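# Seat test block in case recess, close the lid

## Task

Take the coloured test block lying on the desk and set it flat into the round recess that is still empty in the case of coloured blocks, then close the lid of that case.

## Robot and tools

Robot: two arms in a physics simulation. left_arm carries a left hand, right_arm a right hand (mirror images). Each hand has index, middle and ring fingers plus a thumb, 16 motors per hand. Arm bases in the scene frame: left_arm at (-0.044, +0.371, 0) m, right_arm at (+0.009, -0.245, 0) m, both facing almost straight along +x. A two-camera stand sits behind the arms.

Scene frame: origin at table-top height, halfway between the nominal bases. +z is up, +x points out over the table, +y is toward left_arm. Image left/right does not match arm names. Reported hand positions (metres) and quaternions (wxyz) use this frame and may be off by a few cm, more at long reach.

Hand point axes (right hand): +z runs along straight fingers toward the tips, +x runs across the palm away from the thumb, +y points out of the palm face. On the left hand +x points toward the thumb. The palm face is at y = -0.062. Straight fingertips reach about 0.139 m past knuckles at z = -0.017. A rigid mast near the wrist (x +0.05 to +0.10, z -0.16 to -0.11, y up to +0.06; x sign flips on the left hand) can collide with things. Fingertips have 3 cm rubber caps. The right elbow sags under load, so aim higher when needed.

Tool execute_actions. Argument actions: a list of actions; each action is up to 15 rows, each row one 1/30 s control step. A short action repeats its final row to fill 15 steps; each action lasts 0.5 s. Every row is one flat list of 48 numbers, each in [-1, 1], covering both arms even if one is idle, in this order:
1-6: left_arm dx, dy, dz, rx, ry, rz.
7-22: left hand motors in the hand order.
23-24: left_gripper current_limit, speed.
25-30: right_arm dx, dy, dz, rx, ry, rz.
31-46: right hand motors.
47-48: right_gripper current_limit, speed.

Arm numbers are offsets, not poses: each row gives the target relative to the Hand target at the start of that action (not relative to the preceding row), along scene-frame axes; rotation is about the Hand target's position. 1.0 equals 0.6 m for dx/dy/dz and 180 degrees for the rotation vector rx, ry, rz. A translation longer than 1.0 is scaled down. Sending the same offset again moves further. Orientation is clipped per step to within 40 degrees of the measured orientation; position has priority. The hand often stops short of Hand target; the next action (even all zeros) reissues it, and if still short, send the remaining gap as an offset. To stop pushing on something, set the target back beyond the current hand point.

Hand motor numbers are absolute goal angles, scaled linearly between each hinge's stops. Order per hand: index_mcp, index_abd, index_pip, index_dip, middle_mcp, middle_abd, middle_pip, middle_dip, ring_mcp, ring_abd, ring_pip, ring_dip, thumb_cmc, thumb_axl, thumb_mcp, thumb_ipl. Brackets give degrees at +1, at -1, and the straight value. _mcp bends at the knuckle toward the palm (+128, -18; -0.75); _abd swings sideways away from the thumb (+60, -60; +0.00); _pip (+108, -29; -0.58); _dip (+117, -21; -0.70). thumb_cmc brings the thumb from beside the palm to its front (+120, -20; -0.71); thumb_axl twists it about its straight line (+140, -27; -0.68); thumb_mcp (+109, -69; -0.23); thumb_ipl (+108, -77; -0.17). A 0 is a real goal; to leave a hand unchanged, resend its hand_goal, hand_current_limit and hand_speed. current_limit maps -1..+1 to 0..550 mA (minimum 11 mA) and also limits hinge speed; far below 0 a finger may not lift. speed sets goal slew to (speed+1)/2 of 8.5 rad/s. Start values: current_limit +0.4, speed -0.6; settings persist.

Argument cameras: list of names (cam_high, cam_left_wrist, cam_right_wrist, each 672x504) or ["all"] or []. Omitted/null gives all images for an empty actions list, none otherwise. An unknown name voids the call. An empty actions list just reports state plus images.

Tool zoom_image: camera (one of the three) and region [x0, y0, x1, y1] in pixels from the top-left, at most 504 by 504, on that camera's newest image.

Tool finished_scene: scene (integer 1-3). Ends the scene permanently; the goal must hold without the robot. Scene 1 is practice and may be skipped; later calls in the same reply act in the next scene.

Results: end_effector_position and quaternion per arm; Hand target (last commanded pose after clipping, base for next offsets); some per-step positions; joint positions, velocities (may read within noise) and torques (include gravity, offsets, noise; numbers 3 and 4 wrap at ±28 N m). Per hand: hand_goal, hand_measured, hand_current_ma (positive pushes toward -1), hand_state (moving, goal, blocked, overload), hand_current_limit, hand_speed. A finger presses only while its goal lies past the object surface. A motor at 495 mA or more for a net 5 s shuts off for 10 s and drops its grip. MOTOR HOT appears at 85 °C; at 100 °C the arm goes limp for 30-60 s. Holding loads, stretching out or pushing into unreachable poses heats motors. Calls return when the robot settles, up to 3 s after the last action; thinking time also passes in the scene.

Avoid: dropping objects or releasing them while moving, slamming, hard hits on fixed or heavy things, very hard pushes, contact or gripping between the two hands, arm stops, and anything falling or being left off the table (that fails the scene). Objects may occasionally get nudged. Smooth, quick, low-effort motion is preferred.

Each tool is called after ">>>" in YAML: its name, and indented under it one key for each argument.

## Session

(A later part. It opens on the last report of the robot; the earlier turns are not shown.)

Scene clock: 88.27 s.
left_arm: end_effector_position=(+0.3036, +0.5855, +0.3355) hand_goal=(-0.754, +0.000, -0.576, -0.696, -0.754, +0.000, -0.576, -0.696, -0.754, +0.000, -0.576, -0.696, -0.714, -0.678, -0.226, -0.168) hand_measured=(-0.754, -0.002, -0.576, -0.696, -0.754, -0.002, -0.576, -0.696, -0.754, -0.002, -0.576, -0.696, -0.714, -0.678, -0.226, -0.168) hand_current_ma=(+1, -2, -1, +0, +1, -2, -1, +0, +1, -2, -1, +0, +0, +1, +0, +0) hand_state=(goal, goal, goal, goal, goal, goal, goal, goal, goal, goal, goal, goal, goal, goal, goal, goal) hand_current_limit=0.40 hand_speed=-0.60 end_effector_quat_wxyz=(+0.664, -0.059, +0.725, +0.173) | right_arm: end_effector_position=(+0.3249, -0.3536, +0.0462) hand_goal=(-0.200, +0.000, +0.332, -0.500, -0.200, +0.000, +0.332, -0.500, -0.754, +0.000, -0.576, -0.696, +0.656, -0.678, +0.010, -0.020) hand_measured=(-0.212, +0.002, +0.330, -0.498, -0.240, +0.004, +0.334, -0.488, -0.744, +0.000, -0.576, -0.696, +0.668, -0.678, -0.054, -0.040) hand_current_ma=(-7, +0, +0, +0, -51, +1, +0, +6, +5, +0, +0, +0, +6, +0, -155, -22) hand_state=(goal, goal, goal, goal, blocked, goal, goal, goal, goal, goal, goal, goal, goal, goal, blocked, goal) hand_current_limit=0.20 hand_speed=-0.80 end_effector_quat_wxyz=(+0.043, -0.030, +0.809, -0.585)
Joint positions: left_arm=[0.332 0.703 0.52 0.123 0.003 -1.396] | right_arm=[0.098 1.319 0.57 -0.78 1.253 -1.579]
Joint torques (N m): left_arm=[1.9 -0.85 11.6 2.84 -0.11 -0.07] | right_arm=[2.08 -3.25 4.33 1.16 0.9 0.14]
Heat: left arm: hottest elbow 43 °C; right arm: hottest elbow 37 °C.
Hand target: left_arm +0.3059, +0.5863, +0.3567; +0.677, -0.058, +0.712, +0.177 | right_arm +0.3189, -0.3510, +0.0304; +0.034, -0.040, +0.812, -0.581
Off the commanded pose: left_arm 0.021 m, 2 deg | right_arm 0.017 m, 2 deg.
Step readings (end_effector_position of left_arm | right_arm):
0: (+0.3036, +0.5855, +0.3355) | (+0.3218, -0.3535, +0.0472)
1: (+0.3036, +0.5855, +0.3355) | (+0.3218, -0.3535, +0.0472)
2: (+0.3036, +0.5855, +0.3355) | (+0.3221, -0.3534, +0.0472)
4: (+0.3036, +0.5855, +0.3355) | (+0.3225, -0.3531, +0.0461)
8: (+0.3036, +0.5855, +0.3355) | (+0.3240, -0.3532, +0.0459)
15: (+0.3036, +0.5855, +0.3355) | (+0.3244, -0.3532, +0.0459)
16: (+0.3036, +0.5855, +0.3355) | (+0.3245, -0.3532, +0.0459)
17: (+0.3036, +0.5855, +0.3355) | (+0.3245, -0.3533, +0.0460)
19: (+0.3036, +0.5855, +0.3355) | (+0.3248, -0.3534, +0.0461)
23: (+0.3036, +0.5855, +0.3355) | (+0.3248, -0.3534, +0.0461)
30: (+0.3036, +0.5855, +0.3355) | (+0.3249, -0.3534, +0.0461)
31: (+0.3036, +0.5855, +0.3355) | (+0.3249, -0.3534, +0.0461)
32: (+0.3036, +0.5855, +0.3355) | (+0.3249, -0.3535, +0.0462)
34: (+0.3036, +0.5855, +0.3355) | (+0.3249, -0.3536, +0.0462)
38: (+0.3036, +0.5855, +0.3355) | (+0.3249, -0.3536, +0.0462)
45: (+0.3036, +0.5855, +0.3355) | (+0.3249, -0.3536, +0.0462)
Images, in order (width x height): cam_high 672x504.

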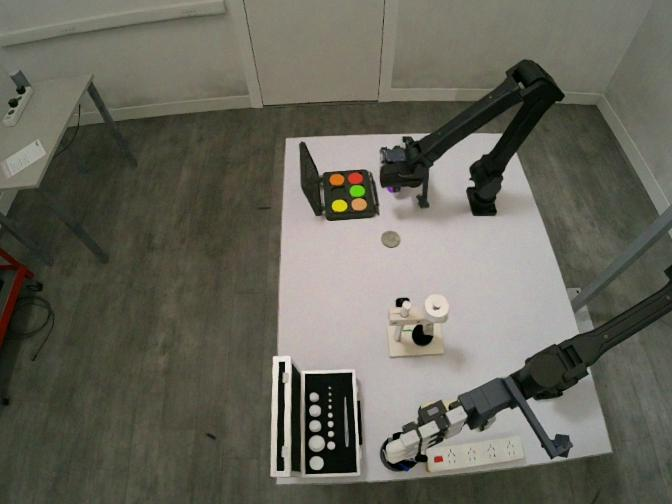

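>>> execute_actions:
  actions:
    - [[0,0,0,0,0,0,-0.754,0,-0.576,-0.696,-0.754,0,-0.576,-0.696,-0.754,0,-0.576,-0.696,-0.714,-0.678,-0.226,-0.168,0.4,-0.6,0,0,0,0,0,0,-0.17,0,0.335,-0.52,-0.18,0,0.335,-0.52,-0.754,0,-0.576,-0.696,0.657,-0.678,0.03,0.0,0.2,-0.8]]
    - [[0,0,0,0,0,0,-0.754,0,-0.576,-0.696,-0.754,0,-0.576,-0.696,-0.754,0,-0.576,-0.696,-0.714,-0.678,-0.226,-0.168,0.4,-0.6,0.02,0,0.02,0.0008,-0.008,0,-0.17,0,0.335,-0.52,-0.18,0,0.335,-0.52,-0.754,0,-0.576,-0.696,0.657,-0.678,0.03,0.0,0.2,-0.8],[0,0,0,0,0,0,-0.754,0,-0.576,-0.696,-0.754,0,-0.576,-0.696,-0.754,0,-0.576,-0.696,-0.714,-0.678,-0.226,-0.168,0.4,-0.6,0.035,0,0.04,0.0017,-0.016,0,-0.17,0,0.335,-0.52,-0.18,0,0.335,-0.52,-0.754,0,-0.576,-0.696,0.657,-0.678,0.03,0.0,0.2,-0.8],[0,0,0,0,0,0,-0.754,0,-0.576,-0.696,-0.754,0,-0.576,-0.696,-0.754,0,-0.576,-0.696,-0.714,-0.678,-0.226,-0.168,0.4,-0.6,0.045,0,0.055,0.0025,-0.0238,0,-0.17,0,0.335,-0.52,-0.18,0,0.335,-0.52,-0.754,0,-0.576,-0.696,0.657,-0.678,0.03,0.0,0.2,-0.8],[0,0,0,0,0,0,-0.754,0,-0.576,-0.696,-0.754,0,-0.576,-0.696,-0.754,0,-0.576,-0.696,-0.714,-0.678,-0.226,-0.168,0.4,-0.6,0.045,0,0.07,0.0025,-0.0238,0,-0.17,0,0.335,-0.52,-0.18,0,0.335,-0.52,-0.754,0,-0.576,-0.696,0.657,-0.678,0.03,0.0,0.2,-0.8],[0,0,0,0,0,0,-0.754,0,-0.576,-0.696,-0.754,0,-0.576,-0.696,-0.754,0,-0.576,-0.696,-0.714,-0.678,-0.226,-0.168,0.4,-0.6,0.045,0,0.09,0.0025,-0.0238,0,-0.17,0,0.335,-0.52,-0.18,0,0.335,-0.52,-0.754,0,-0.576,-0.696,0.657,-0.678,0.03,0.0,0.2,-0.8],[0,0,0,0,0,0,-0.754,0,-0.576,-0.696,-0.754,0,-0.576,-0.696,-0.754,0,-0.576,-0.696,-0.714,-0.678,-0.226,-0.168,0.4,-0.6,0.045,0,0.11,0.0025,-0.0238,0,-0.17,0,0.335,-0.52,-0.18,0,0.335,-0.52,-0.754,0,-0.576,-0.696,0.657,-0.678,0.03,0.0,0.2,-0.8]]
  cameras: ["cam_high"]

>>> zoom_image:
  camera: "cam_high"
  region: [368, 170, 418, 210]

Scene clock: 91.73 s.
left_arm: end_effector_position=(+0.3036, +0.5855, +0.3355) hand_goal=(-0.754, +0.000, -0.576, -0.696, -0.754, +0.000, -0.576, -0.696, -0.754, +0.000, -0.576, -0.696, -0.714, -0.678, -0.226, -0.168) hand_measured=(-0.754, -0.002, -0.576, -0.696, -0.754, -0.002, -0.576, -0.696, -0.754, -0.002, -0.576, -0.696, -0.714, -0.678, -0.226, -0.168) hand_current_ma=(+1, -2, -1, +0, +1, -2, -1, +0, +1, -2, -1, +0, +0, +1, +0, +0) hand_state=(goal, goal, goal, goal, goal, goal, goal, goal, goal, goal, goal, goal, goal, goal, goal, goal) hand_current_limit=0.40 hand_speed=-0.60 end_effector_quat_wxyz=(+0.664, -0.059, +0.725, +0.173) | right_arm: end_effector_position=(+0.3249, -0.3520, +0.0745) hand_goal=(-0.170, +0.000, +0.334, -0.520, -0.180, +0.000, +0.334, -0.520, -0.754, +0.000, -0.576, -0.696, +0.656, -0.678, +0.030, +0.000) hand_measured=(-0.202, +0.000, +0.318, -0.528, -0.226, +0.004, +0.322, -0.524, -0.744, +0.000, -0.576, -0.696, +0.660, -0.678, -0.046, -0.040) hand_current_ma=(-34, +0, -10, -2, -62, +0, -6, -1, +5, +0, +0, +0, +1, +0, -200, -73) hand_state=(blocked, goal, goal, goal, blocked, goal, goal, goal, goal, goal, goal, goal, goal, goal, blocked, blocked) hand_current_limit=0.20 hand_speed=-0.80 end_effector_quat_wxyz=(+0.046, -0.034, +0.812, -0.580)
Joint positions: left_arm=[0.332 0.703 0.52 0.123 0.003 -1.396] | right_arm=[0.098 1.237 0.602 -0.862 1.241 -1.612]
Joint torques (N m): left_arm=[1.96 -1.03 11.6 2.82 -0.12 -0.06] | right_arm=[1.61 -6.89 9.8 0.06 1.33 0.02]
Heat: left arm: hottest elbow 43 °C; right arm: hottest elbow 37 °C.
Hand target: left_arm +0.3059, +0.5863, +0.3567; +0.677, -0.058, +0.712, +0.177 | right_arm +0.3459, -0.3510, +0.0965; +0.064, -0.018, +0.813, -0.579
Off the commanded pose: left_arm 0.021 m, 2 deg | right_arm 0.030 m, 3 deg.
Step readings (end_effector_position of left_arm | right_arm):
0: (+0.3036, +0.5855, +0.3355) | (+0.3249, -0.3536, +0.0462)
1: (+0.3036, +0.5855, +0.3355) | (+0.3249, -0.3536, +0.0462)
2: (+0.3036, +0.5855, +0.3355) | (+0.3249, -0.3538, +0.0464)
4: (+0.3036, +0.5855, +0.3355) | (+0.3249, -0.3540, +0.0465)
8: (+0.3036, +0.5855, +0.3355) | (+0.3250, -0.3540, +0.0465)
15: (+0.3036, +0.5855, +0.3355) | (+0.3250, -0.3540, +0.0465)
16: (+0.3036, +0.5855, +0.3355) | (+0.3250, -0.3540, +0.0465)
17: (+0.3036, +0.5855, +0.3355) | (+0.3250, -0.3540, +0.0465)
19: (+0.3036, +0.5855, +0.3355) | (+0.3248, -0.3540, +0.0465)
23: (+0.3036, +0.5855, +0.3355) | (+0.3231, -0.3525, +0.0499)
30: (+0.3036, +0.5855, +0.3355) | (+0.3248, -0.3522, +0.0720)
Images, in order (width x height): cam_high 672x504.

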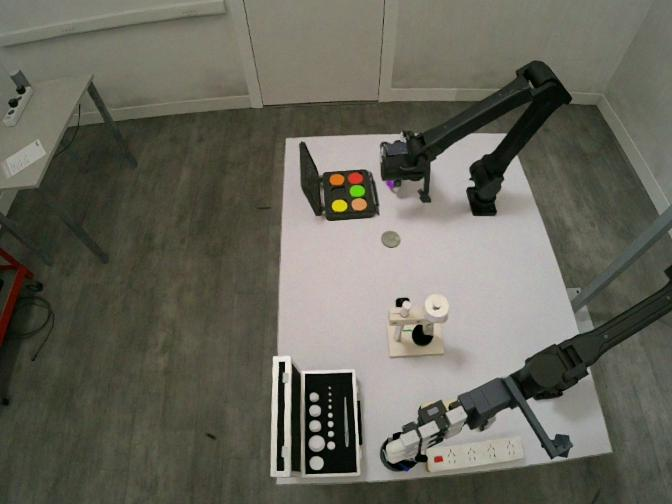

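Scaled by 10.080.

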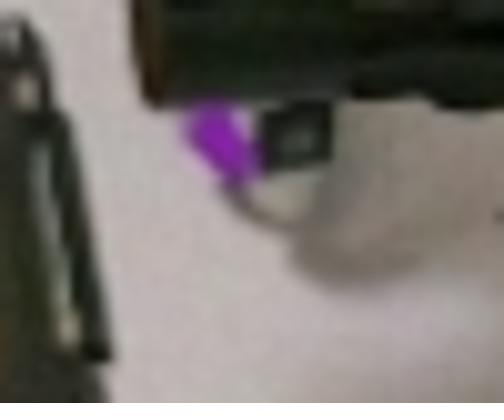

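>>> execute_actions:
  actions:
    - [[0,0,0,0,0,0,-0.754,0,-0.576,-0.696,-0.754,0,-0.576,-0.696,-0.754,0,-0.576,-0.696,-0.714,-0.678,-0.226,-0.168,0.4,-0.6,0,0,0.075,0,0,0,-0.17,0,0.335,-0.52,-0.18,0,0.335,-0.52,-0.754,0,-0.576,-0.696,0.657,-0.678,0.03,0.0,0.2,-0.8]]
    - [[0,0,0,0,0,0,-0.754,0,-0.576,-0.696,-0.754,0,-0.576,-0.696,-0.754,0,-0.576,-0.696,-0.714,-0.678,-0.226,-0.168,0.4,-0.6,0,0,0.075,0,0,0,-0.17,0,0.335,-0.52,-0.18,0,0.335,-0.52,-0.754,0,-0.576,-0.696,0.657,-0.678,0.03,0.0,0.2,-0.8]]
  cameras: ["cam_high","cam_right_wrist"]

>>> zoom_image:
  camera: "cam_high"
  region: [368, 150, 418, 190]

>>> zoom_image:
  camera: "cam_right_wrist"
  region: [400, 0, 672, 250]

Scene clock: 93.60 s.
left_arm: end_effector_position=(+0.3036, +0.5855, +0.3355) hand_goal=(-0.754, +0.000, -0.576, -0.696, -0.754, +0.000, -0.576, -0.696, -0.754, +0.000, -0.576, -0.696, -0.714, -0.678, -0.226, -0.168) hand_measured=(-0.754, -0.002, -0.576, -0.696, -0.754, -0.002, -0.576, -0.696, -0.754, -0.002, -0.576, -0.696, -0.714, -0.678, -0.226, -0.168) hand_current_ma=(+1, -2, -1, +0, +1, -2, -1, +0, +1, -2, -1, +0, +0, +1, +0, +0) hand_state=(goal, goal, goal, goal, goal, goal, goal, goal, goal, goal, goal, goal, goal, goal, goal, goal) hand_current_limit=0.40 hand_speed=-0.60 end_effector_quat_wxyz=(+0.664, -0.059, +0.725, +0.173) | right_arm: end_effector_position=(+0.3261, -0.3523, +0.1606) hand_goal=(-0.170, +0.000, +0.334, -0.520, -0.180, +0.000, +0.334, -0.520, -0.754, +0.000, -0.576, -0.696, +0.656, -0.678, +0.030, +0.000) hand_measured=(-0.202, +0.000, +0.318, -0.528, -0.226, +0.004, +0.322, -0.524, -0.744, +0.000, -0.576, -0.696, +0.660, -0.678, -0.044, -0.040) hand_current_ma=(-34, +0, -10, -2, -60, +0, -6, -1, +5, +0, +0, +0, +1, +0, -199, -73) hand_state=(blocked, goal, goal, goal, blocked, goal, goal, goal, goal, goal, goal, goal, goal, goal, blocked, blocked) hand_current_limit=0.20 hand_speed=-0.80 end_effector_quat_wxyz=(+0.041, -0.039, +0.813, -0.579)
Joint positions: left_arm=[0.332 0.703 0.52 0.123 0.003 -1.396] | right_arm=[0.095 1.104 0.761 -1.152 1.238 -1.626]
Joint torques (N m): left_arm=[2.02 -0.97 11.59 2.74 -0.1 -0.05] | right_arm=[0.85 -5.13 11.67 -0.21 1.41 0.11]
Heat: left arm: hottest elbow 43 °C; right arm: hottest elbow 37 °C.
Hand target: left_arm +0.3059, +0.5863, +0.3567; +0.677, -0.058, +0.712, +0.177 | right_arm +0.3460, -0.3510, +0.1865; +0.064, -0.018, +0.813, -0.579
Off the commanded pose: left_arm 0.021 m, 2 deg | right_arm 0.033 m, 3 deg.
Step readings (end_effector_position of left_arm | right_arm):
0: (+0.3036, +0.5855, +0.3355) | (+0.3248, -0.3520, +0.0745)
1: (+0.3036, +0.5855, +0.3355) | (+0.3248, -0.3520, +0.0746)
2: (+0.3036, +0.5855, +0.3355) | (+0.3238, -0.3519, +0.0752)
4: (+0.3036, +0.5855, +0.3355) | (+0.3210, -0.3523, +0.0806)
8: (+0.3036, +0.5855, +0.3355) | (+0.3239, -0.3525, +0.1028)
15: (+0.3036, +0.5855, +0.3355) | (+0.3274, -0.3522, +0.1185)
16: (+0.3036, +0.5855, +0.3355) | (+0.3264, -0.3523, +0.1184)
17: (+0.3036, +0.5855, +0.3355) | (+0.3249, -0.3524, +0.1188)
19: (+0.3036, +0.5855, +0.3355) | (+0.3223, -0.3525, +0.1232)
23: (+0.3036, +0.5855, +0.3355) | (+0.3253, -0.3522, +0.1440)
30: (+0.3036, +0.5855, +0.3355) | (+0.3285, -0.3520, +0.1609)
Images, in order (width x height): cam_high 672x504, cam_right_wrist 672x504.

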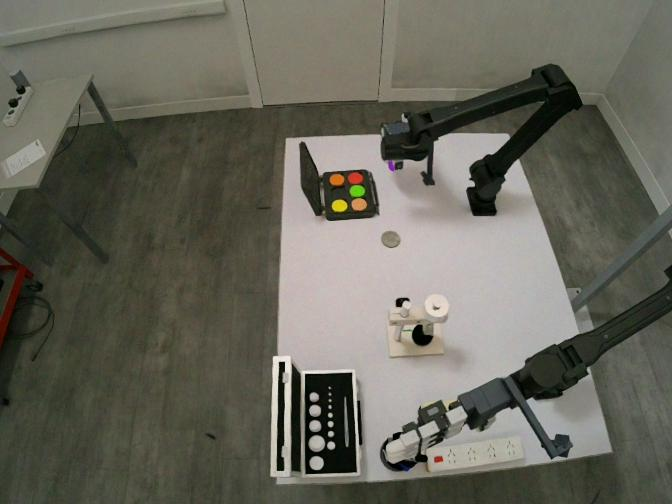

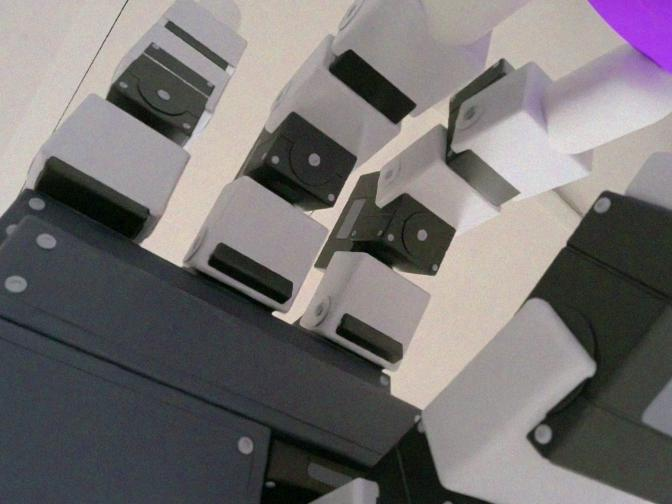

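Scaled by 10.080.

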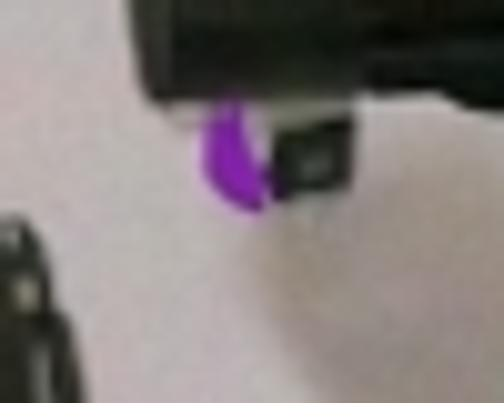

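Scaled by 1.853.

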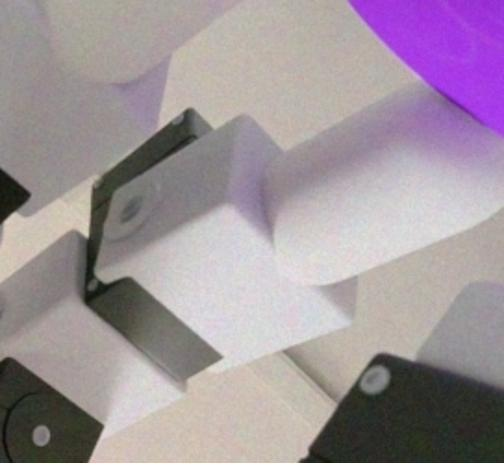

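>>> execute_actions:
  actions:
    - [[0,0,0,0,0,0,-0.754,0,-0.576,-0.696,-0.754,0,-0.576,-0.696,-0.754,0,-0.576,-0.696,-0.714,-0.678,-0.226,-0.168,0.4,-0.6,0.07,0.012,0.02,0,0,0,-0.17,0,0.335,-0.52,-0.18,0,0.335,-0.52,-0.754,0,-0.576,-0.696,0.657,-0.678,0.03,0.0,0.2,-0.8]]
    - [[0,0,0,0,0,0,-0.754,0,-0.576,-0.696,-0.754,0,-0.576,-0.696,-0.754,0,-0.576,-0.696,-0.714,-0.678,-0.226,-0.168,0.4,-0.6,0.1,0.012,0,-0.001,0.0097,0,-0.17,0,0.335,-0.52,-0.18,0,0.335,-0.52,-0.754,0,-0.576,-0.696,0.657,-0.678,0.03,0.0,0.2,-0.8]]
    - [[0,0,0,0,0,0,-0.754,0,-0.576,-0.696,-0.754,0,-0.576,-0.696,-0.754,0,-0.576,-0.696,-0.714,-0.678,-0.226,-0.168,0.4,-0.6,0.1,0.0127,0,-0.001,0.0097,0,-0.17,0,0.335,-0.52,-0.18,0,0.335,-0.52,-0.754,0,-0.576,-0.696,0.657,-0.678,0.03,0.0,0.2,-0.8]]
  cameras: ["cam_high"]

>>> zoom_image:
  camera: "cam_high"
  region: [318, 150, 378, 200]

Scene clock: 96.40 s.
left_arm: end_effector_position=(+0.3036, +0.5855, +0.3355) hand_goal=(-0.754, +0.000, -0.576, -0.696, -0.754, +0.000, -0.576, -0.696, -0.754, +0.000, -0.576, -0.696, -0.714, -0.678, -0.226, -0.168) hand_measured=(-0.754, -0.002, -0.576, -0.696, -0.754, -0.002, -0.576, -0.696, -0.754, -0.002, -0.576, -0.696, -0.714, -0.678, -0.226, -0.168) hand_current_ma=(+1, -2, -1, +0, +1, -2, -1, +0, +1, -2, -1, +0, +0, +1, +0, +0) hand_state=(goal, goal, goal, goal, goal, goal, goal, goal, goal, goal, goal, goal, goal, goal, goal, goal) hand_current_limit=0.40 hand_speed=-0.60 end_effector_quat_wxyz=(+0.664, -0.059, +0.725, +0.173) | right_arm: end_effector_position=(+0.4863, -0.3319, +0.1791) hand_goal=(-0.170, +0.000, +0.334, -0.520, -0.180, +0.000, +0.334, -0.520, -0.754, +0.000, -0.576, -0.696, +0.656, -0.678, +0.030, +0.000) hand_measured=(-0.202, +0.000, +0.316, -0.528, -0.224, +0.004, +0.322, -0.524, -0.744, +0.000, -0.576, -0.696, +0.658, -0.678, -0.044, -0.040) hand_current_ma=(-34, +0, -10, -3, -59, +0, -6, -1, +5, +0, +0, +0, +0, +0, -198, -73) hand_state=(blocked, goal, goal, goal, blocked, goal, goal, goal, goal, goal, goal, goal, goal, goal, blocked, blocked) hand_current_limit=0.20 hand_speed=-0.80 end_effector_quat_wxyz=(+0.022, -0.052, +0.813, -0.580)
Joint positions: left_arm=[0.332 0.703 0.52 0.123 0.003 -1.396] | right_arm=[0.107 1.554 1.235 -1.263 1.238 -1.586]
Joint torques (N m): left_arm=[1.73 -1.03 11.66 2.7 -0.1 -0.07] | right_arm=[1.85 -11.52 11.77 -0.27 1.45 0.12]
Heat: left arm: hottest elbow 43 °C; right arm: hottest elbow 38 °C.
Hand target: left_arm +0.3059, +0.5863, +0.3567; +0.677, -0.058, +0.712, +0.177 | right_arm +0.5080, -0.3290, +0.1986; +0.039, -0.036, +0.812, -0.581
Off the commanded pose: left_arm 0.021 m, 2 deg | right_arm 0.029 m, 3 deg.
Step readings (end_effector_position of left_arm | right_arm):
0: (+0.3036, +0.5855, +0.3355) | (+0.3262, -0.3523, +0.1606)
1: (+0.3036, +0.5855, +0.3355) | (+0.3263, -0.3523, +0.1607)
2: (+0.3036, +0.5855, +0.3355) | (+0.3270, -0.3522, +0.1613)
4: (+0.3036, +0.5855, +0.3355) | (+0.3339, -0.3511, +0.1649)
8: (+0.3036, +0.5855, +0.3355) | (+0.3575, -0.3480, +0.1754)
15: (+0.3036, +0.5855, +0.3355) | (+0.3663, -0.3470, +0.1769)
16: (+0.3036, +0.5855, +0.3355) | (+0.3662, -0.3470, +0.1764)
17: (+0.3036, +0.5855, +0.3355) | (+0.3678, -0.3467, +0.1764)
19: (+0.3036, +0.5855, +0.3355) | (+0.3799, -0.3450, +0.1770)
23: (+0.3036, +0.5855, +0.3355) | (+0.4127, -0.3404, +0.1783)
30: (+0.3036, +0.5855, +0.3355) | (+0.4248, -0.3388, +0.1751)
31: (+0.3036, +0.5855, +0.3355) | (+0.4250, -0.3388, +0.1756)
32: (+0.3036, +0.5855, +0.3355) | (+0.4266, -0.3387, +0.1761)
34: (+0.3036, +0.5855, +0.3355) | (+0.4400, -0.3371, +0.1789)
38: (+0.3036, +0.5855, +0.3355) | (+0.4758, -0.3332, +0.1823)
45: (+0.3036, +0.5855, +0.3355) | (+0.4851, -0.3320, +0.1755)
Images, in order (width x height): cam_high 672x504.

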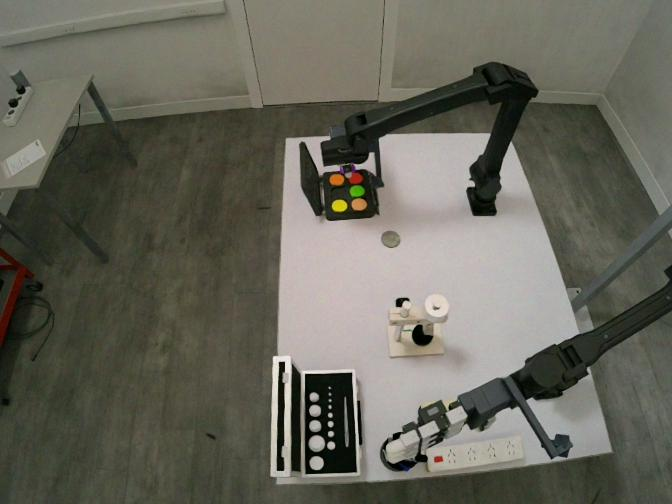

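Scaled by 8.400.

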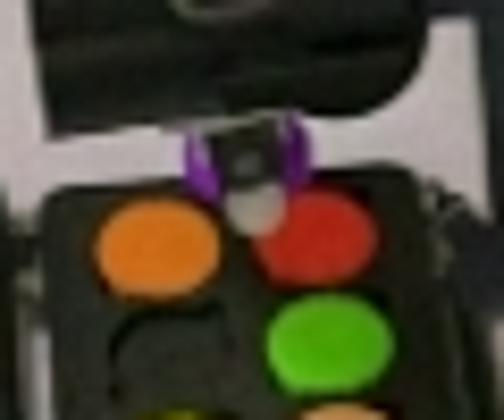

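>>> execute_actions:
  actions:
    - [[0,0,0,0,0,0,-0.754,0,-0.576,-0.696,-0.754,0,-0.576,-0.696,-0.754,0,-0.576,-0.696,-0.714,-0.678,-0.226,-0.168,0.4,-0.6,0.0067,0,-0.06,0,0,0,-0.17,0,0.335,-0.52,-0.18,0,0.335,-0.52,-0.754,0,-0.576,-0.696,0.657,-0.678,0.03,0.0,0.2,-0.8]]
    - [[0,0,0,0,0,0,-0.754,0,-0.576,-0.696,-0.754,0,-0.576,-0.696,-0.754,0,-0.576,-0.696,-0.714,-0.678,-0.226,-0.168,0.4,-0.6,0,0,-0.06,0,0,0,-0.17,0,0.335,-0.52,-0.18,0,0.335,-0.52,-0.754,0,-0.576,-0.696,0.657,-0.678,0.03,0.0,0.2,-0.8]]
  cameras: ["cam_high"]

>>> zoom_image:
  camera: "cam_high"
  region: [318, 160, 368, 200]

Scene clock: 98.17 s.
left_arm: end_effector_position=(+0.3036, +0.5855, +0.3355) hand_goal=(-0.754, +0.000, -0.576, -0.696, -0.754, +0.000, -0.576, -0.696, -0.754, +0.000, -0.576, -0.696, -0.714, -0.678, -0.226, -0.168) hand_measured=(-0.754, -0.002, -0.576, -0.696, -0.754, -0.002, -0.576, -0.696, -0.754, -0.002, -0.576, -0.696, -0.714, -0.678, -0.226, -0.168) hand_current_ma=(+1, -2, -1, +0, +1, -2, -1, +0, +1, -2, -1, +0, +0, +1, +0, +0) hand_state=(goal, goal, goal, goal, goal, goal, goal, goal, goal, goal, goal, goal, goal, goal, goal, goal) hand_current_limit=0.40 hand_speed=-0.60 end_effector_quat_wxyz=(+0.664, -0.059, +0.725, +0.173) | right_arm: end_effector_position=(+0.5109, -0.3298, +0.1316) hand_goal=(-0.170, +0.000, +0.334, -0.520, -0.180, +0.000, +0.334, -0.520, -0.754, +0.000, -0.576, -0.696, +0.656, -0.678, +0.030, +0.000) hand_measured=(-0.202, +0.000, +0.316, -0.528, -0.224, +0.004, +0.322, -0.524, -0.744, +0.000, -0.576, -0.696, +0.658, -0.678, -0.044, -0.040) hand_current_ma=(-34, +0, -10, -3, -59, +0, -6, -1, +5, +0, +0, +0, +0, +0, -198, -73) hand_state=(blocked, goal, goal, goal, blocked, goal, goal, goal, goal, goal, goal, goal, goal, goal, blocked, blocked) hand_current_limit=0.20 hand_speed=-0.80 end_effector_quat_wxyz=(+0.038, -0.035, +0.813, -0.580)
Joint positions: left_arm=[0.332 0.703 0.52 0.123 0.003 -1.396] | right_arm=[0.107 1.645 1.209 -1.122 1.24 -1.561]
Joint torques (N m): left_arm=[2.02 -0.79 11.62 2.8 -0.11 -0.04] | right_arm=[1.96 -13.16 6.57 0.7 1.39 0.08]
Heat: left arm: hottest elbow 43 °C; right arm: hottest elbow 38 °C.
Hand target: left_arm +0.3059, +0.5863, +0.3567; +0.677, -0.058, +0.712, +0.177 | right_arm +0.5120, -0.3290, +0.1265; +0.039, -0.036, +0.812, -0.581
Off the commanded pose: left_arm 0.021 m, 2 deg | right_arm 0.005 m, 0 deg.
Step readings (end_effector_position of left_arm | right_arm):
0: (+0.3036, +0.5855, +0.3355) | (+0.4863, -0.3319, +0.1791)
1: (+0.3036, +0.5855, +0.3355) | (+0.4863, -0.3319, +0.1790)
2: (+0.3036, +0.5855, +0.3355) | (+0.4866, -0.3319, +0.1785)
4: (+0.3036, +0.5855, +0.3355) | (+0.4894, -0.3318, +0.1759)
8: (+0.3036, +0.5855, +0.3355) | (+0.4964, -0.3312, +0.1646)
15: (+0.3036, +0.5855, +0.3355) | (+0.4998, -0.3308, +0.1560)
16: (+0.3036, +0.5855, +0.3355) | (+0.5000, -0.3308, +0.1560)
17: (+0.3036, +0.5855, +0.3355) | (+0.5014, -0.3307, +0.1560)
19: (+0.3036, +0.5855, +0.3355) | (+0.5064, -0.3302, +0.1545)
23: (+0.3036, +0.5855, +0.3355) | (+0.5107, -0.3298, +0.1448)
30: (+0.3036, +0.5855, +0.3355) | (+0.5100, -0.3299, +0.1314)
Images, in order (width x height): cam_high 672x504.

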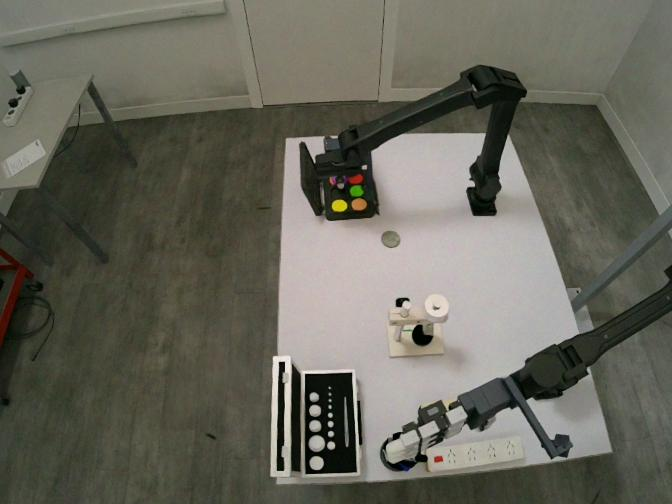

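Scaled by 10.080.

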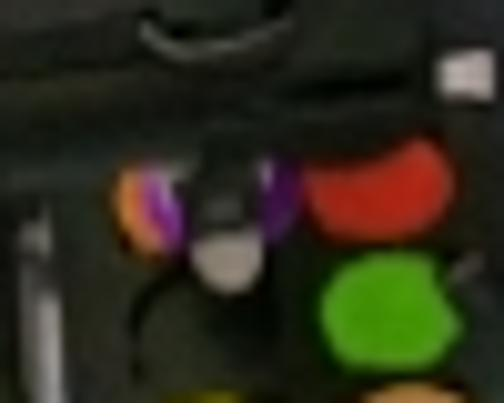

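>>> execute_actions:
  actions:
    - [[0,0,0,0,0,0,-0.754,0,-0.576,-0.696,-0.754,0,-0.576,-0.696,-0.754,0,-0.576,-0.696,-0.714,-0.678,-0.226,-0.168,0.4,-0.6,0.0108,0,-0.057,0,0,0,-0.17,0,0.335,-0.52,-0.18,0,0.335,-0.52,-0.754,0,-0.576,-0.696,0.657,-0.678,0.03,0.0,0.2,-0.8]]
  cameras: ["cam_high"]

>>> zoom_image:
  camera: "cam_high"
  region: [322, 168, 362, 200]

Scene clock: 99.20 s.
left_arm: end_effector_position=(+0.3036, +0.5855, +0.3355) hand_goal=(-0.754, +0.000, -0.576, -0.696, -0.754, +0.000, -0.576, -0.696, -0.754, +0.000, -0.576, -0.696, -0.714, -0.678, -0.226, -0.168) hand_measured=(-0.754, -0.002, -0.576, -0.696, -0.754, -0.002, -0.576, -0.696, -0.754, -0.002, -0.576, -0.696, -0.714, -0.678, -0.226, -0.168) hand_current_ma=(+1, -2, -1, +0, +1, -2, -1, +0, +1, -2, -1, +0, +0, +1, +0, +0) hand_state=(goal, goal, goal, goal, goal, goal, goal, goal, goal, goal, goal, goal, goal, goal, goal, goal) hand_current_limit=0.40 hand_speed=-0.60 end_effector_quat_wxyz=(+0.664, -0.059, +0.725, +0.173) | right_arm: end_effector_position=(+0.5174, -0.3292, +0.0952) hand_goal=(-0.170, +0.000, +0.334, -0.520, -0.180, +0.000, +0.334, -0.520, -0.754, +0.000, -0.576, -0.696, +0.656, -0.678, +0.030, +0.000) hand_measured=(-0.202, +0.000, +0.316, -0.528, -0.224, +0.004, +0.322, -0.524, -0.744, +0.000, -0.576, -0.696, +0.658, -0.678, -0.044, -0.040) hand_current_ma=(-34, +0, -10, -3, -59, +0, -6, -1, +5, +0, +0, +0, +0, +0, -198, -73) hand_state=(blocked, goal, goal, goal, blocked, goal, goal, goal, goal, goal, goal, goal, goal, goal, blocked, blocked) hand_current_limit=0.20 hand_speed=-0.80 end_effector_quat_wxyz=(+0.038, -0.035, +0.813, -0.580)
Joint positions: left_arm=[0.332 0.703 0.52 0.123 0.003 -1.396] | right_arm=[0.107 1.705 1.181 -1.035 1.241 -1.561]
Joint torques (N m): left_arm=[1.9 -0.91 11.55 2.8 -0.11 -0.05] | right_arm=[2.43 -14.04 6.38 0.65 1.38 0.05]
Heat: left arm: hottest elbow 43 °C; right arm: hottest elbow 38 °C.
Hand target: left_arm +0.3059, +0.5863, +0.3567; +0.677, -0.058, +0.712, +0.177 | right_arm +0.5184, -0.3290, +0.0923; +0.039, -0.036, +0.812, -0.581
Off the commanded pose: left_arm 0.021 m, 2 deg | right_arm 0.003 m, 0 deg.
Step readings (end_effector_position of left_arm | right_arm):
0: (+0.3036, +0.5855, +0.3355) | (+0.5109, -0.3298, +0.1316)
1: (+0.3036, +0.5855, +0.3355) | (+0.5111, -0.3298, +0.1316)
2: (+0.3036, +0.5855, +0.3355) | (+0.5119, -0.3297, +0.1308)
4: (+0.3036, +0.5855, +0.3355) | (+0.5148, -0.3295, +0.1276)
8: (+0.3036, +0.5855, +0.3355) | (+0.5167, -0.3293, +0.1103)
15: (+0.3036, +0.5855, +0.3355) | (+0.5165, -0.3293, +0.0951)
Images, in order (width x height): cam_high 672x504.

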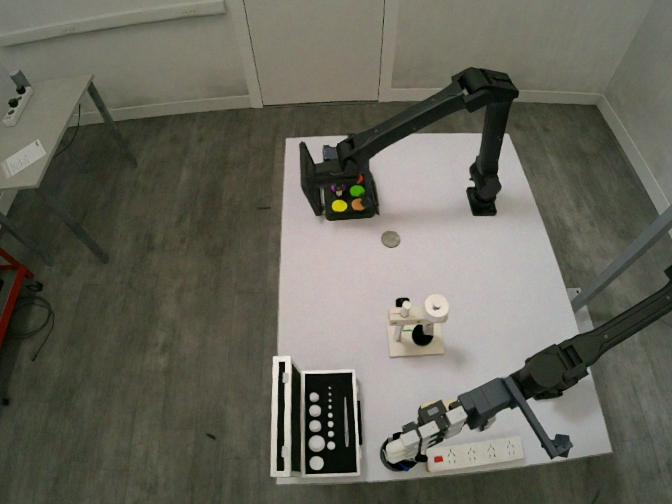

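Scaled by 12.600.

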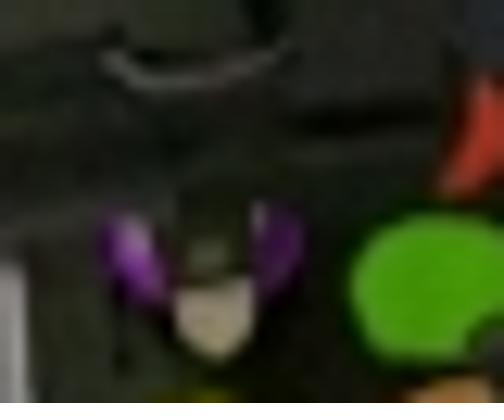

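>>> execute_actions:
  actions:
    - [[0,0,0,0,0,0,-0.754,0,-0.576,-0.696,-0.754,0,-0.576,-0.696,-0.754,0,-0.576,-0.696,-0.714,-0.678,-0.226,-0.168,0.4,-0.6,0,0.003,-0.013,0,0,0,-0.17,0,0.335,-0.52,-0.18,0,0.335,-0.52,-0.754,0,-0.576,-0.696,0.657,-0.678,0.03,0.0,0.2,-0.8]]
  cameras: ["cam_high","cam_right_wrist"]

>>> zoom_image:
  camera: "cam_high"
  region: [325, 176, 353, 200]

Scene clock: 100.53 s.
left_arm: end_effector_position=(+0.3036, +0.5855, +0.3355) hand_goal=(-0.754, +0.000, -0.576, -0.696, -0.754, +0.000, -0.576, -0.696, -0.754, +0.000, -0.576, -0.696, -0.714, -0.678, -0.226, -0.168) hand_measured=(-0.754, -0.002, -0.576, -0.696, -0.754, -0.002, -0.576, -0.696, -0.754, -0.002, -0.576, -0.696, -0.714, -0.678, -0.226, -0.168) hand_current_ma=(+1, -2, -1, +0, +1, -2, -1, +0, +1, -2, -1, +0, +0, +1, +0, +0) hand_state=(goal, goal, goal, goal, goal, goal, goal, goal, goal, goal, goal, goal, goal, goal, goal, goal) hand_current_limit=0.40 hand_speed=-0.60 end_effector_quat_wxyz=(+0.664, -0.059, +0.725, +0.173) | right_arm: end_effector_position=(+0.5191, -0.3290, +0.0945) hand_goal=(-0.170, +0.000, +0.334, -0.520, -0.180, +0.000, +0.334, -0.520, -0.754, +0.000, -0.576, -0.696, +0.656, -0.678, +0.030, +0.000) hand_measured=(-0.202, +0.000, +0.316, -0.528, -0.224, +0.004, +0.322, -0.524, -0.744, +0.000, -0.576, -0.696, +0.658, -0.678, -0.044, -0.040) hand_current_ma=(-34, +0, -10, -3, -59, +0, -6, -1, +5, +0, +0, +0, +0, +0, -198, -73) hand_state=(blocked, goal, goal, goal, blocked, goal, goal, goal, goal, goal, goal, goal, goal, goal, blocked, blocked) hand_current_limit=0.20 hand_speed=-0.80 end_effector_quat_wxyz=(+0.041, -0.033, +0.813, -0.580)
Joint positions: left_arm=[0.332 0.703 0.52 0.123 0.003 -1.396] | right_arm=[0.107 1.707 1.181 -1.026 1.241 -1.561]
Joint torques (N m): left_arm=[1.55 -0.97 11.63 2.74 -0.11 -0.06] | right_arm=[2.67 -13.51 5.96 0.75 1.41 0.12]
Heat: left arm: hottest elbow 43 °C; right arm: hottest elbow 38 °C.
Hand target: left_arm +0.3059, +0.5863, +0.3567; +0.677, -0.058, +0.712, +0.177 | right_arm +0.5184, -0.3272, +0.0845; +0.039, -0.036, +0.812, -0.581
Off the commanded pose: left_arm 0.021 m, 2 deg | right_arm 0.010 m, 0 deg.
Step readings (end_effector_position of left_arm | right_arm):
0: (+0.3036, +0.5855, +0.3355) | (+0.5174, -0.3292, +0.0952)
1: (+0.3036, +0.5855, +0.3355) | (+0.5174, -0.3292, +0.0952)
2: (+0.3036, +0.5855, +0.3355) | (+0.5174, -0.3292, +0.0952)
4: (+0.3036, +0.5855, +0.3355) | (+0.5180, -0.3291, +0.0953)
8: (+0.3036, +0.5855, +0.3355) | (+0.5188, -0.3291, +0.0952)
15: (+0.3036, +0.5855, +0.3355) | (+0.5190, -0.3290, +0.0945)
Images, in order (width x height): cam_high 672x504, cam_right_wrist 672x504.

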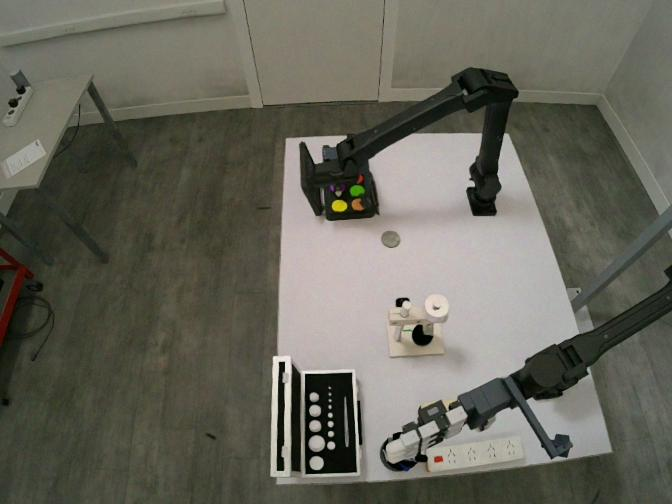

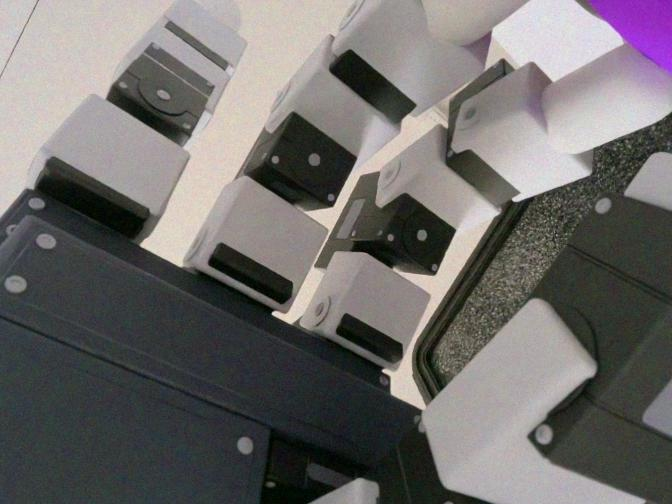

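Scaled by 18.000.

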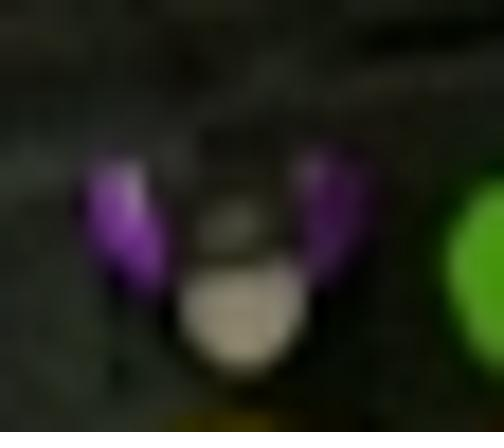

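>>> execute_actions:
  actions:
    - [[0,0,0,0,0,0,-0.754,0,-0.576,-0.696,-0.754,0,-0.576,-0.696,-0.754,0,-0.576,-0.696,-0.714,-0.678,-0.226,-0.168,0.4,-0.6,-0.001,0.002,-0.01,0,0,0,-0.17,0,0.335,-0.52,-0.18,0,0.335,-0.52,-0.754,0,-0.576,-0.696,0.657,-0.678,0.03,0.0,0.2,-0.8]]
  cameras: ["cam_high"]

>>> zoom_image:
  camera: "cam_high"
  region: [325, 176, 353, 200]

Scene clock: 102.67 s.
left_arm: end_effector_position=(+0.3036, +0.5855, +0.3355) hand_goal=(-0.754, +0.000, -0.576, -0.696, -0.754, +0.000, -0.576, -0.696, -0.754, +0.000, -0.576, -0.696, -0.714, -0.678, -0.226, -0.168) hand_measured=(-0.754, -0.002, -0.576, -0.696, -0.754, -0.002, -0.576, -0.696, -0.754, -0.002, -0.576, -0.696, -0.714, -0.678, -0.226, -0.168) hand_current_ma=(+1, -2, -1, +0, +1, -2, -1, +0, +1, -2, -1, +0, +0, +1, +0, +0) hand_state=(goal, goal, goal, goal, goal, goal, goal, goal, goal, goal, goal, goal, goal, goal, goal, goal) hand_current_limit=0.40 hand_speed=-0.60 end_effector_quat_wxyz=(+0.664, -0.059, +0.725, +0.173) | right_arm: end_effector_position=(+0.5172, -0.3293, +0.0867) hand_goal=(-0.170, +0.000, +0.334, -0.520, -0.180, +0.000, +0.334, -0.520, -0.754, +0.000, -0.576, -0.696, +0.656, -0.678, +0.030, +0.000) hand_measured=(-0.202, +0.000, +0.316, -0.528, -0.224, +0.004, +0.322, -0.524, -0.744, +0.000, -0.576, -0.696, +0.658, -0.678, -0.044, -0.040) hand_current_ma=(-34, +0, -10, -3, -59, +0, -6, -1, +5, +0, +0, +0, +0, +0, -198, -73) hand_state=(blocked, goal, goal, goal, blocked, goal, goal, goal, goal, goal, goal, goal, goal, goal, blocked, blocked) hand_current_limit=0.20 hand_speed=-0.80 end_effector_quat_wxyz=(+0.038, -0.034, +0.813, -0.580)
Joint positions: left_arm=[0.332 0.703 0.52 0.123 0.003 -1.396] | right_arm=[0.107 1.718 1.172 -1.018 1.241 -1.555]
Joint torques (N m): left_arm=[1.49 -1.14 11.66 2.69 -0.12 -0.05] | right_arm=[2.78 -14.04 5.85 0.64 1.37 0.13]
Heat: left arm: hottest elbow 44 °C; right arm: hottest elbow 38 °C.
Hand target: left_arm +0.3059, +0.5863, +0.3567; +0.677, -0.058, +0.712, +0.177 | right_arm +0.5179, -0.3260, +0.0786; +0.039, -0.036, +0.812, -0.581
Off the commanded pose: left_arm 0.021 m, 2 deg | right_arm 0.009 m, 0 deg.
Step readings (end_effector_position of left_arm | right_arm):
0: (+0.3036, +0.5855, +0.3355) | (+0.5191, -0.3290, +0.0945)
1: (+0.3036, +0.5855, +0.3355) | (+0.5191, -0.3290, +0.0945)
2: (+0.3036, +0.5855, +0.3355) | (+0.5190, -0.3290, +0.0942)
4: (+0.3036, +0.5855, +0.3355) | (+0.5187, -0.3291, +0.0932)
8: (+0.3036, +0.5855, +0.3355) | (+0.5176, -0.3292, +0.0894)
15: (+0.3036, +0.5855, +0.3355) | (+0.5171, -0.3293, +0.0867)
Images, in order (width x height): cam_high 672x504.

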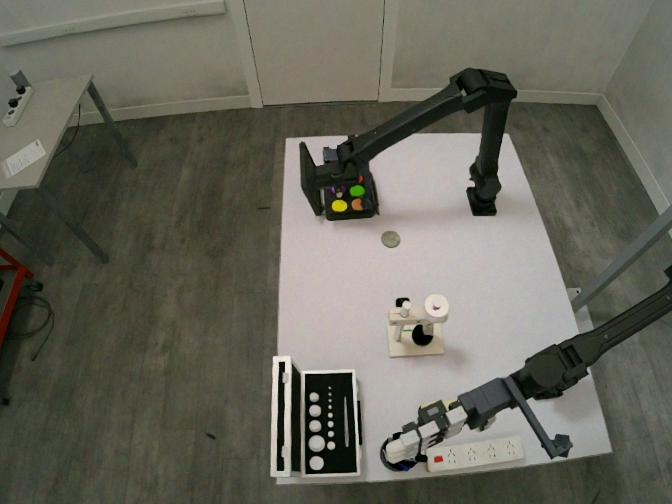

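Scaled by 18.000.

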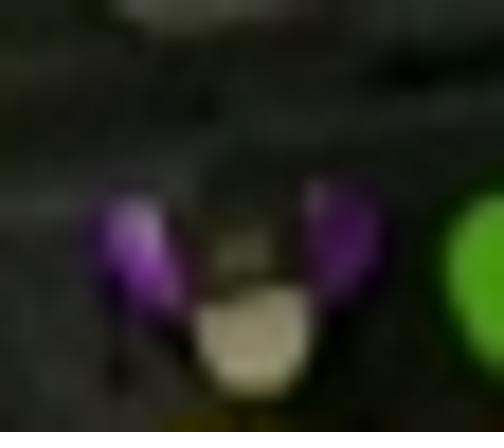

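>>> zoom_image:
  camera: "cam_high"
  region: [325, 184, 353, 212]

>>> zoom_image:
  camera: "cam_high"
  region: [300, 140, 384, 224]

Scaled by 18.000.

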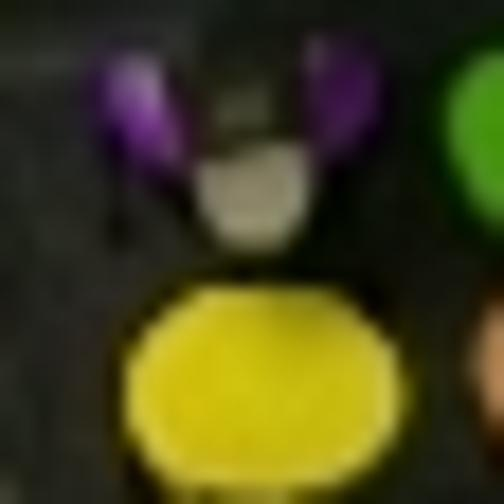

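Scaled by 6.000.

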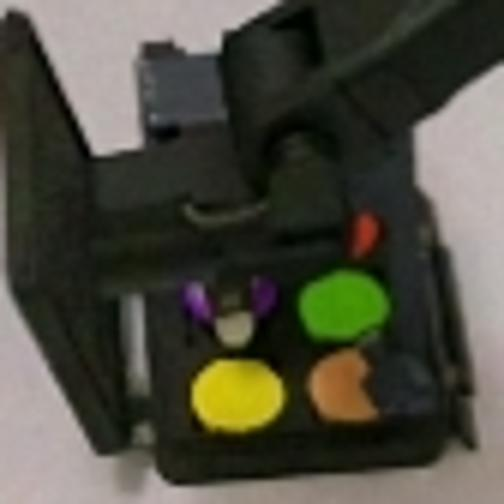

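>>> execute_actions:
  actions:
    - [[0,0,0,0,0,0,-0.754,0,-0.576,-0.696,-0.754,0,-0.576,-0.696,-0.754,0,-0.576,-0.696,-0.714,-0.678,-0.226,-0.168,0.4,-0.6,0,0.009,-0.002,0,0,0,-0.17,0,0.335,-0.52,-0.18,0,0.335,-0.52,-0.754,0,-0.576,-0.696,0.657,-0.678,0.03,0.0,0.2,-0.8]]
  cameras: ["cam_high"]

>>> zoom_image:
  camera: "cam_high"
  region: [325, 184, 353, 212]

Scene clock: 106.00 s.
left_arm: end_effector_position=(+0.3036, +0.5855, +0.3355) hand_goal=(-0.754, +0.000, -0.576, -0.696, -0.754, +0.000, -0.576, -0.696, -0.754, +0.000, -0.576, -0.696, -0.714, -0.678, -0.226, -0.168) hand_measured=(-0.754, -0.002, -0.576, -0.696, -0.754, -0.002, -0.576, -0.696, -0.754, -0.002, -0.576, -0.696, -0.714, -0.678, -0.226, -0.168) hand_current_ma=(+1, -2, -1, +0, +1, -2, -1, +0, +1, -2, -1, +0, +0, +1, +0, +0) hand_state=(goal, goal, goal, goal, goal, goal, goal, goal, goal, goal, goal, goal, goal, goal, goal, goal) hand_current_limit=0.40 hand_speed=-0.60 end_effector_quat_wxyz=(+0.664, -0.059, +0.725, +0.173) | right_arm: end_effector_position=(+0.5193, -0.3236, +0.0840) hand_goal=(-0.170, +0.000, +0.334, -0.520, -0.180, +0.000, +0.334, -0.520, -0.754, +0.000, -0.576, -0.696, +0.656, -0.678, +0.030, +0.000) hand_measured=(-0.202, +0.000, +0.316, -0.528, -0.224, +0.004, +0.322, -0.524, -0.744, +0.000, -0.576, -0.696, +0.658, -0.678, -0.044, -0.040) hand_current_ma=(-34, +0, -10, -3, -59, +0, -6, -1, +5, +0, +0, +0, +0, +0, -198, -73) hand_state=(blocked, goal, goal, goal, blocked, goal, goal, goal, goal, goal, goal, goal, goal, goal, blocked, blocked) hand_current_limit=0.20 hand_speed=-0.80 end_effector_quat_wxyz=(+0.045, -0.030, +0.813, -0.580)
Joint positions: left_arm=[0.332 0.703 0.52 0.123 0.003 -1.396] | right_arm=[0.118 1.725 1.172 -1.025 1.241 -1.523]
Joint torques (N m): left_arm=[1.9 -1.03 11.56 2.71 -0.1 -0.04] | right_arm=[3.02 -13.57 6.56 -0.16 1.39 0.11]
Heat: left arm: hottest elbow 44 °C; right arm: hottest elbow 37 °C.
Hand target: left_arm +0.3059, +0.5863, +0.3567; +0.677, -0.058, +0.712, +0.177 | right_arm +0.5179, -0.3205, +0.0773; +0.039, -0.036, +0.812, -0.581
Off the commanded pose: left_arm 0.021 m, 2 deg | right_arm 0.007 m, 1 deg.
Step readings (end_effector_position of left_arm | right_arm):
0: (+0.3036, +0.5855, +0.3355) | (+0.5172, -0.3293, +0.0867)
1: (+0.3036, +0.5855, +0.3355) | (+0.5173, -0.3291, +0.0867)
2: (+0.3036, +0.5855, +0.3355) | (+0.5175, -0.3289, +0.0867)
4: (+0.3036, +0.5855, +0.3355) | (+0.5182, -0.3273, +0.0865)
8: (+0.3036, +0.5855, +0.3355) | (+0.5193, -0.3254, +0.0855)
15: (+0.3036, +0.5855, +0.3355) | (+0.5192, -0.3236, +0.0840)
Images, in order (width x height): cam_high 672x504.

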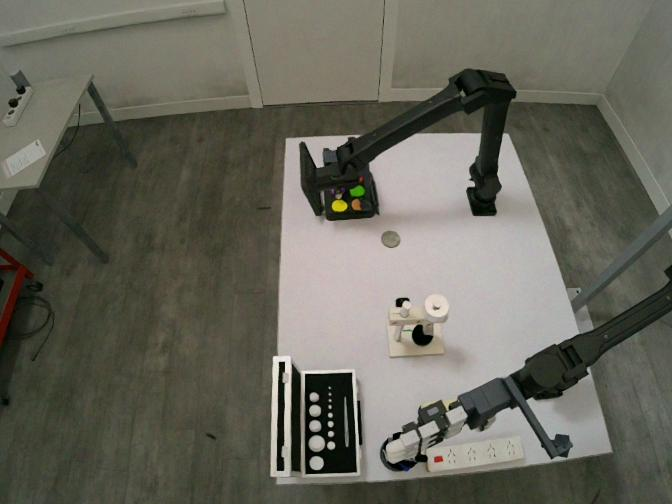

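Scaled by 18.000.

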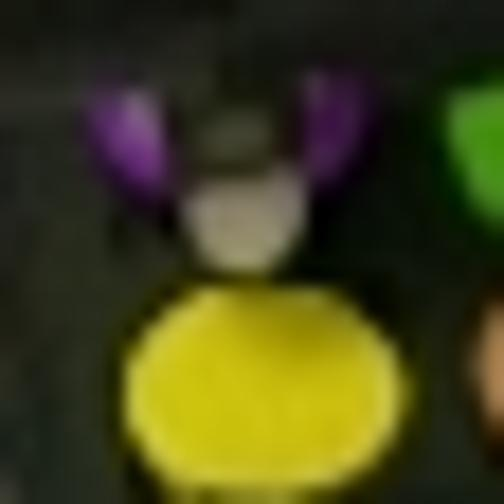

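>>> execute_actions:
  actions:
    - [[0,0,0,0,0,0,-0.754,0,-0.576,-0.696,-0.754,0,-0.576,-0.696,-0.754,0,-0.576,-0.696,-0.714,-0.678,-0.226,-0.168,0.4,-0.6,-0.002,0.001,-0.007,0,0,0,-0.17,0,0.335,-0.52,-0.18,0,0.335,-0.52,-0.754,0,-0.576,-0.696,0.657,-0.678,0.03,0.0,0.2,-0.8]]
  cameras: ["cam_high","cam_right_wrist"]

>>> zoom_image:
  camera: "cam_high"
  region: [325, 184, 353, 212]

Scene clock: 107.07 s.
left_arm: end_effector_position=(+0.3036, +0.5855, +0.3355) hand_goal=(-0.754, +0.000, -0.576, -0.696, -0.754, +0.000, -0.576, -0.696, -0.754, +0.000, -0.576, -0.696, -0.714, -0.678, -0.226, -0.168) hand_measured=(-0.754, -0.002, -0.576, -0.696, -0.754, -0.002, -0.576, -0.696, -0.754, -0.002, -0.576, -0.696, -0.714, -0.678, -0.226, -0.168) hand_current_ma=(+1, -2, -1, +0, +1, -2, -1, +0, +1, -2, -1, +0, +0, +1, +0, +0) hand_state=(goal, goal, goal, goal, goal, goal, goal, goal, goal, goal, goal, goal, goal, goal, goal, goal) hand_current_limit=0.40 hand_speed=-0.60 end_effector_quat_wxyz=(+0.664, -0.059, +0.725, +0.173) | right_arm: end_effector_position=(+0.5195, -0.3236, +0.0820) hand_goal=(-0.170, +0.000, +0.334, -0.520, -0.180, +0.000, +0.334, -0.520, -0.754, +0.000, -0.576, -0.696, +0.656, -0.678, +0.030, +0.000) hand_measured=(-0.202, +0.000, +0.316, -0.528, -0.224, +0.004, +0.322, -0.524, -0.744, +0.000, -0.576, -0.696, +0.658, -0.678, -0.044, -0.040) hand_current_ma=(-34, +0, -10, -3, -59, +0, -6, -1, +5, +0, +0, +0, +0, +0, -198, -73) hand_state=(blocked, goal, goal, goal, blocked, goal, goal, goal, goal, goal, goal, goal, goal, goal, blocked, blocked) hand_current_limit=0.20 hand_speed=-0.80 end_effector_quat_wxyz=(+0.045, -0.029, +0.813, -0.580)
Joint positions: left_arm=[0.332 0.703 0.52 0.123 0.003 -1.396] | right_arm=[0.118 1.729 1.172 -1.025 1.241 -1.517]
Joint torques (N m): left_arm=[1.73 -1.08 11.52 2.76 -0.11 -0.03] | right_arm=[2.43 -13.51 6.08 -0.02 1.37 0.18]
Heat: left arm: hottest elbow 44 °C; right arm: hottest elbow 37 °C.
Hand target: left_arm +0.3059, +0.5863, +0.3567; +0.677, -0.058, +0.712, +0.177 | right_arm +0.5166, -0.3200, +0.0730; +0.039, -0.036, +0.812, -0.581
Off the commanded pose: left_arm 0.021 m, 2 deg | right_arm 0.010 m, 1 deg.
Step readings (end_effector_position of left_arm | right_arm):
0: (+0.3036, +0.5855, +0.3355) | (+0.5193, -0.3236, +0.0841)
1: (+0.3036, +0.5855, +0.3355) | (+0.5193, -0.3236, +0.0841)
2: (+0.3036, +0.5855, +0.3355) | (+0.5193, -0.3236, +0.0841)
4: (+0.3036, +0.5855, +0.3355) | (+0.5194, -0.3236, +0.0839)
8: (+0.3036, +0.5855, +0.3355) | (+0.5195, -0.3236, +0.0829)
15: (+0.3036, +0.5855, +0.3355) | (+0.5195, -0.3236, +0.0820)
Images, in order (width x height): cam_high 672x504, cam_right_wrist 672x504.

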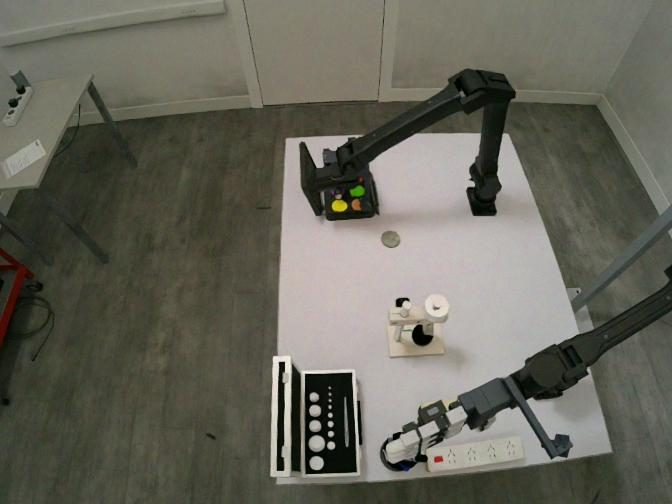

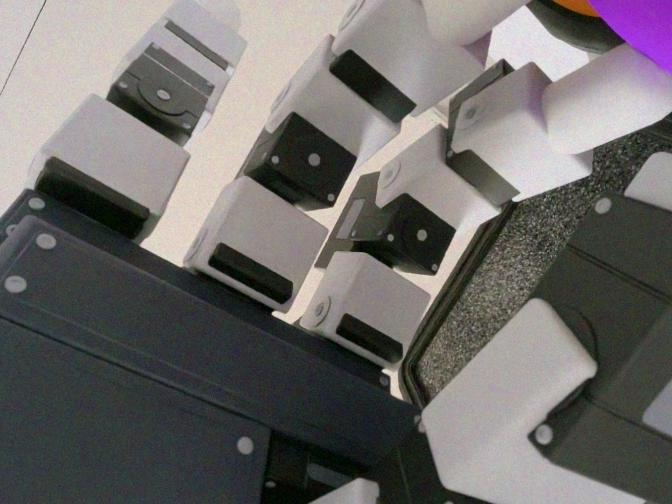

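Scaled by 18.000.

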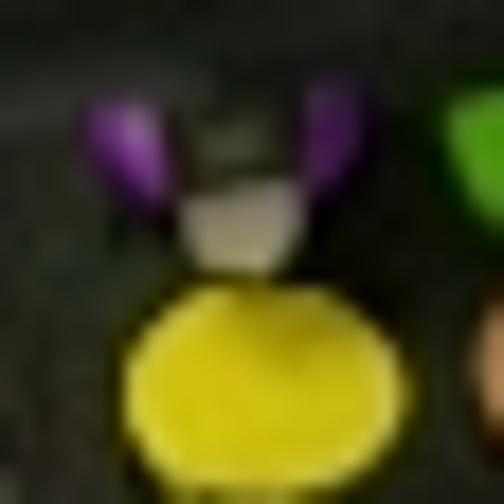

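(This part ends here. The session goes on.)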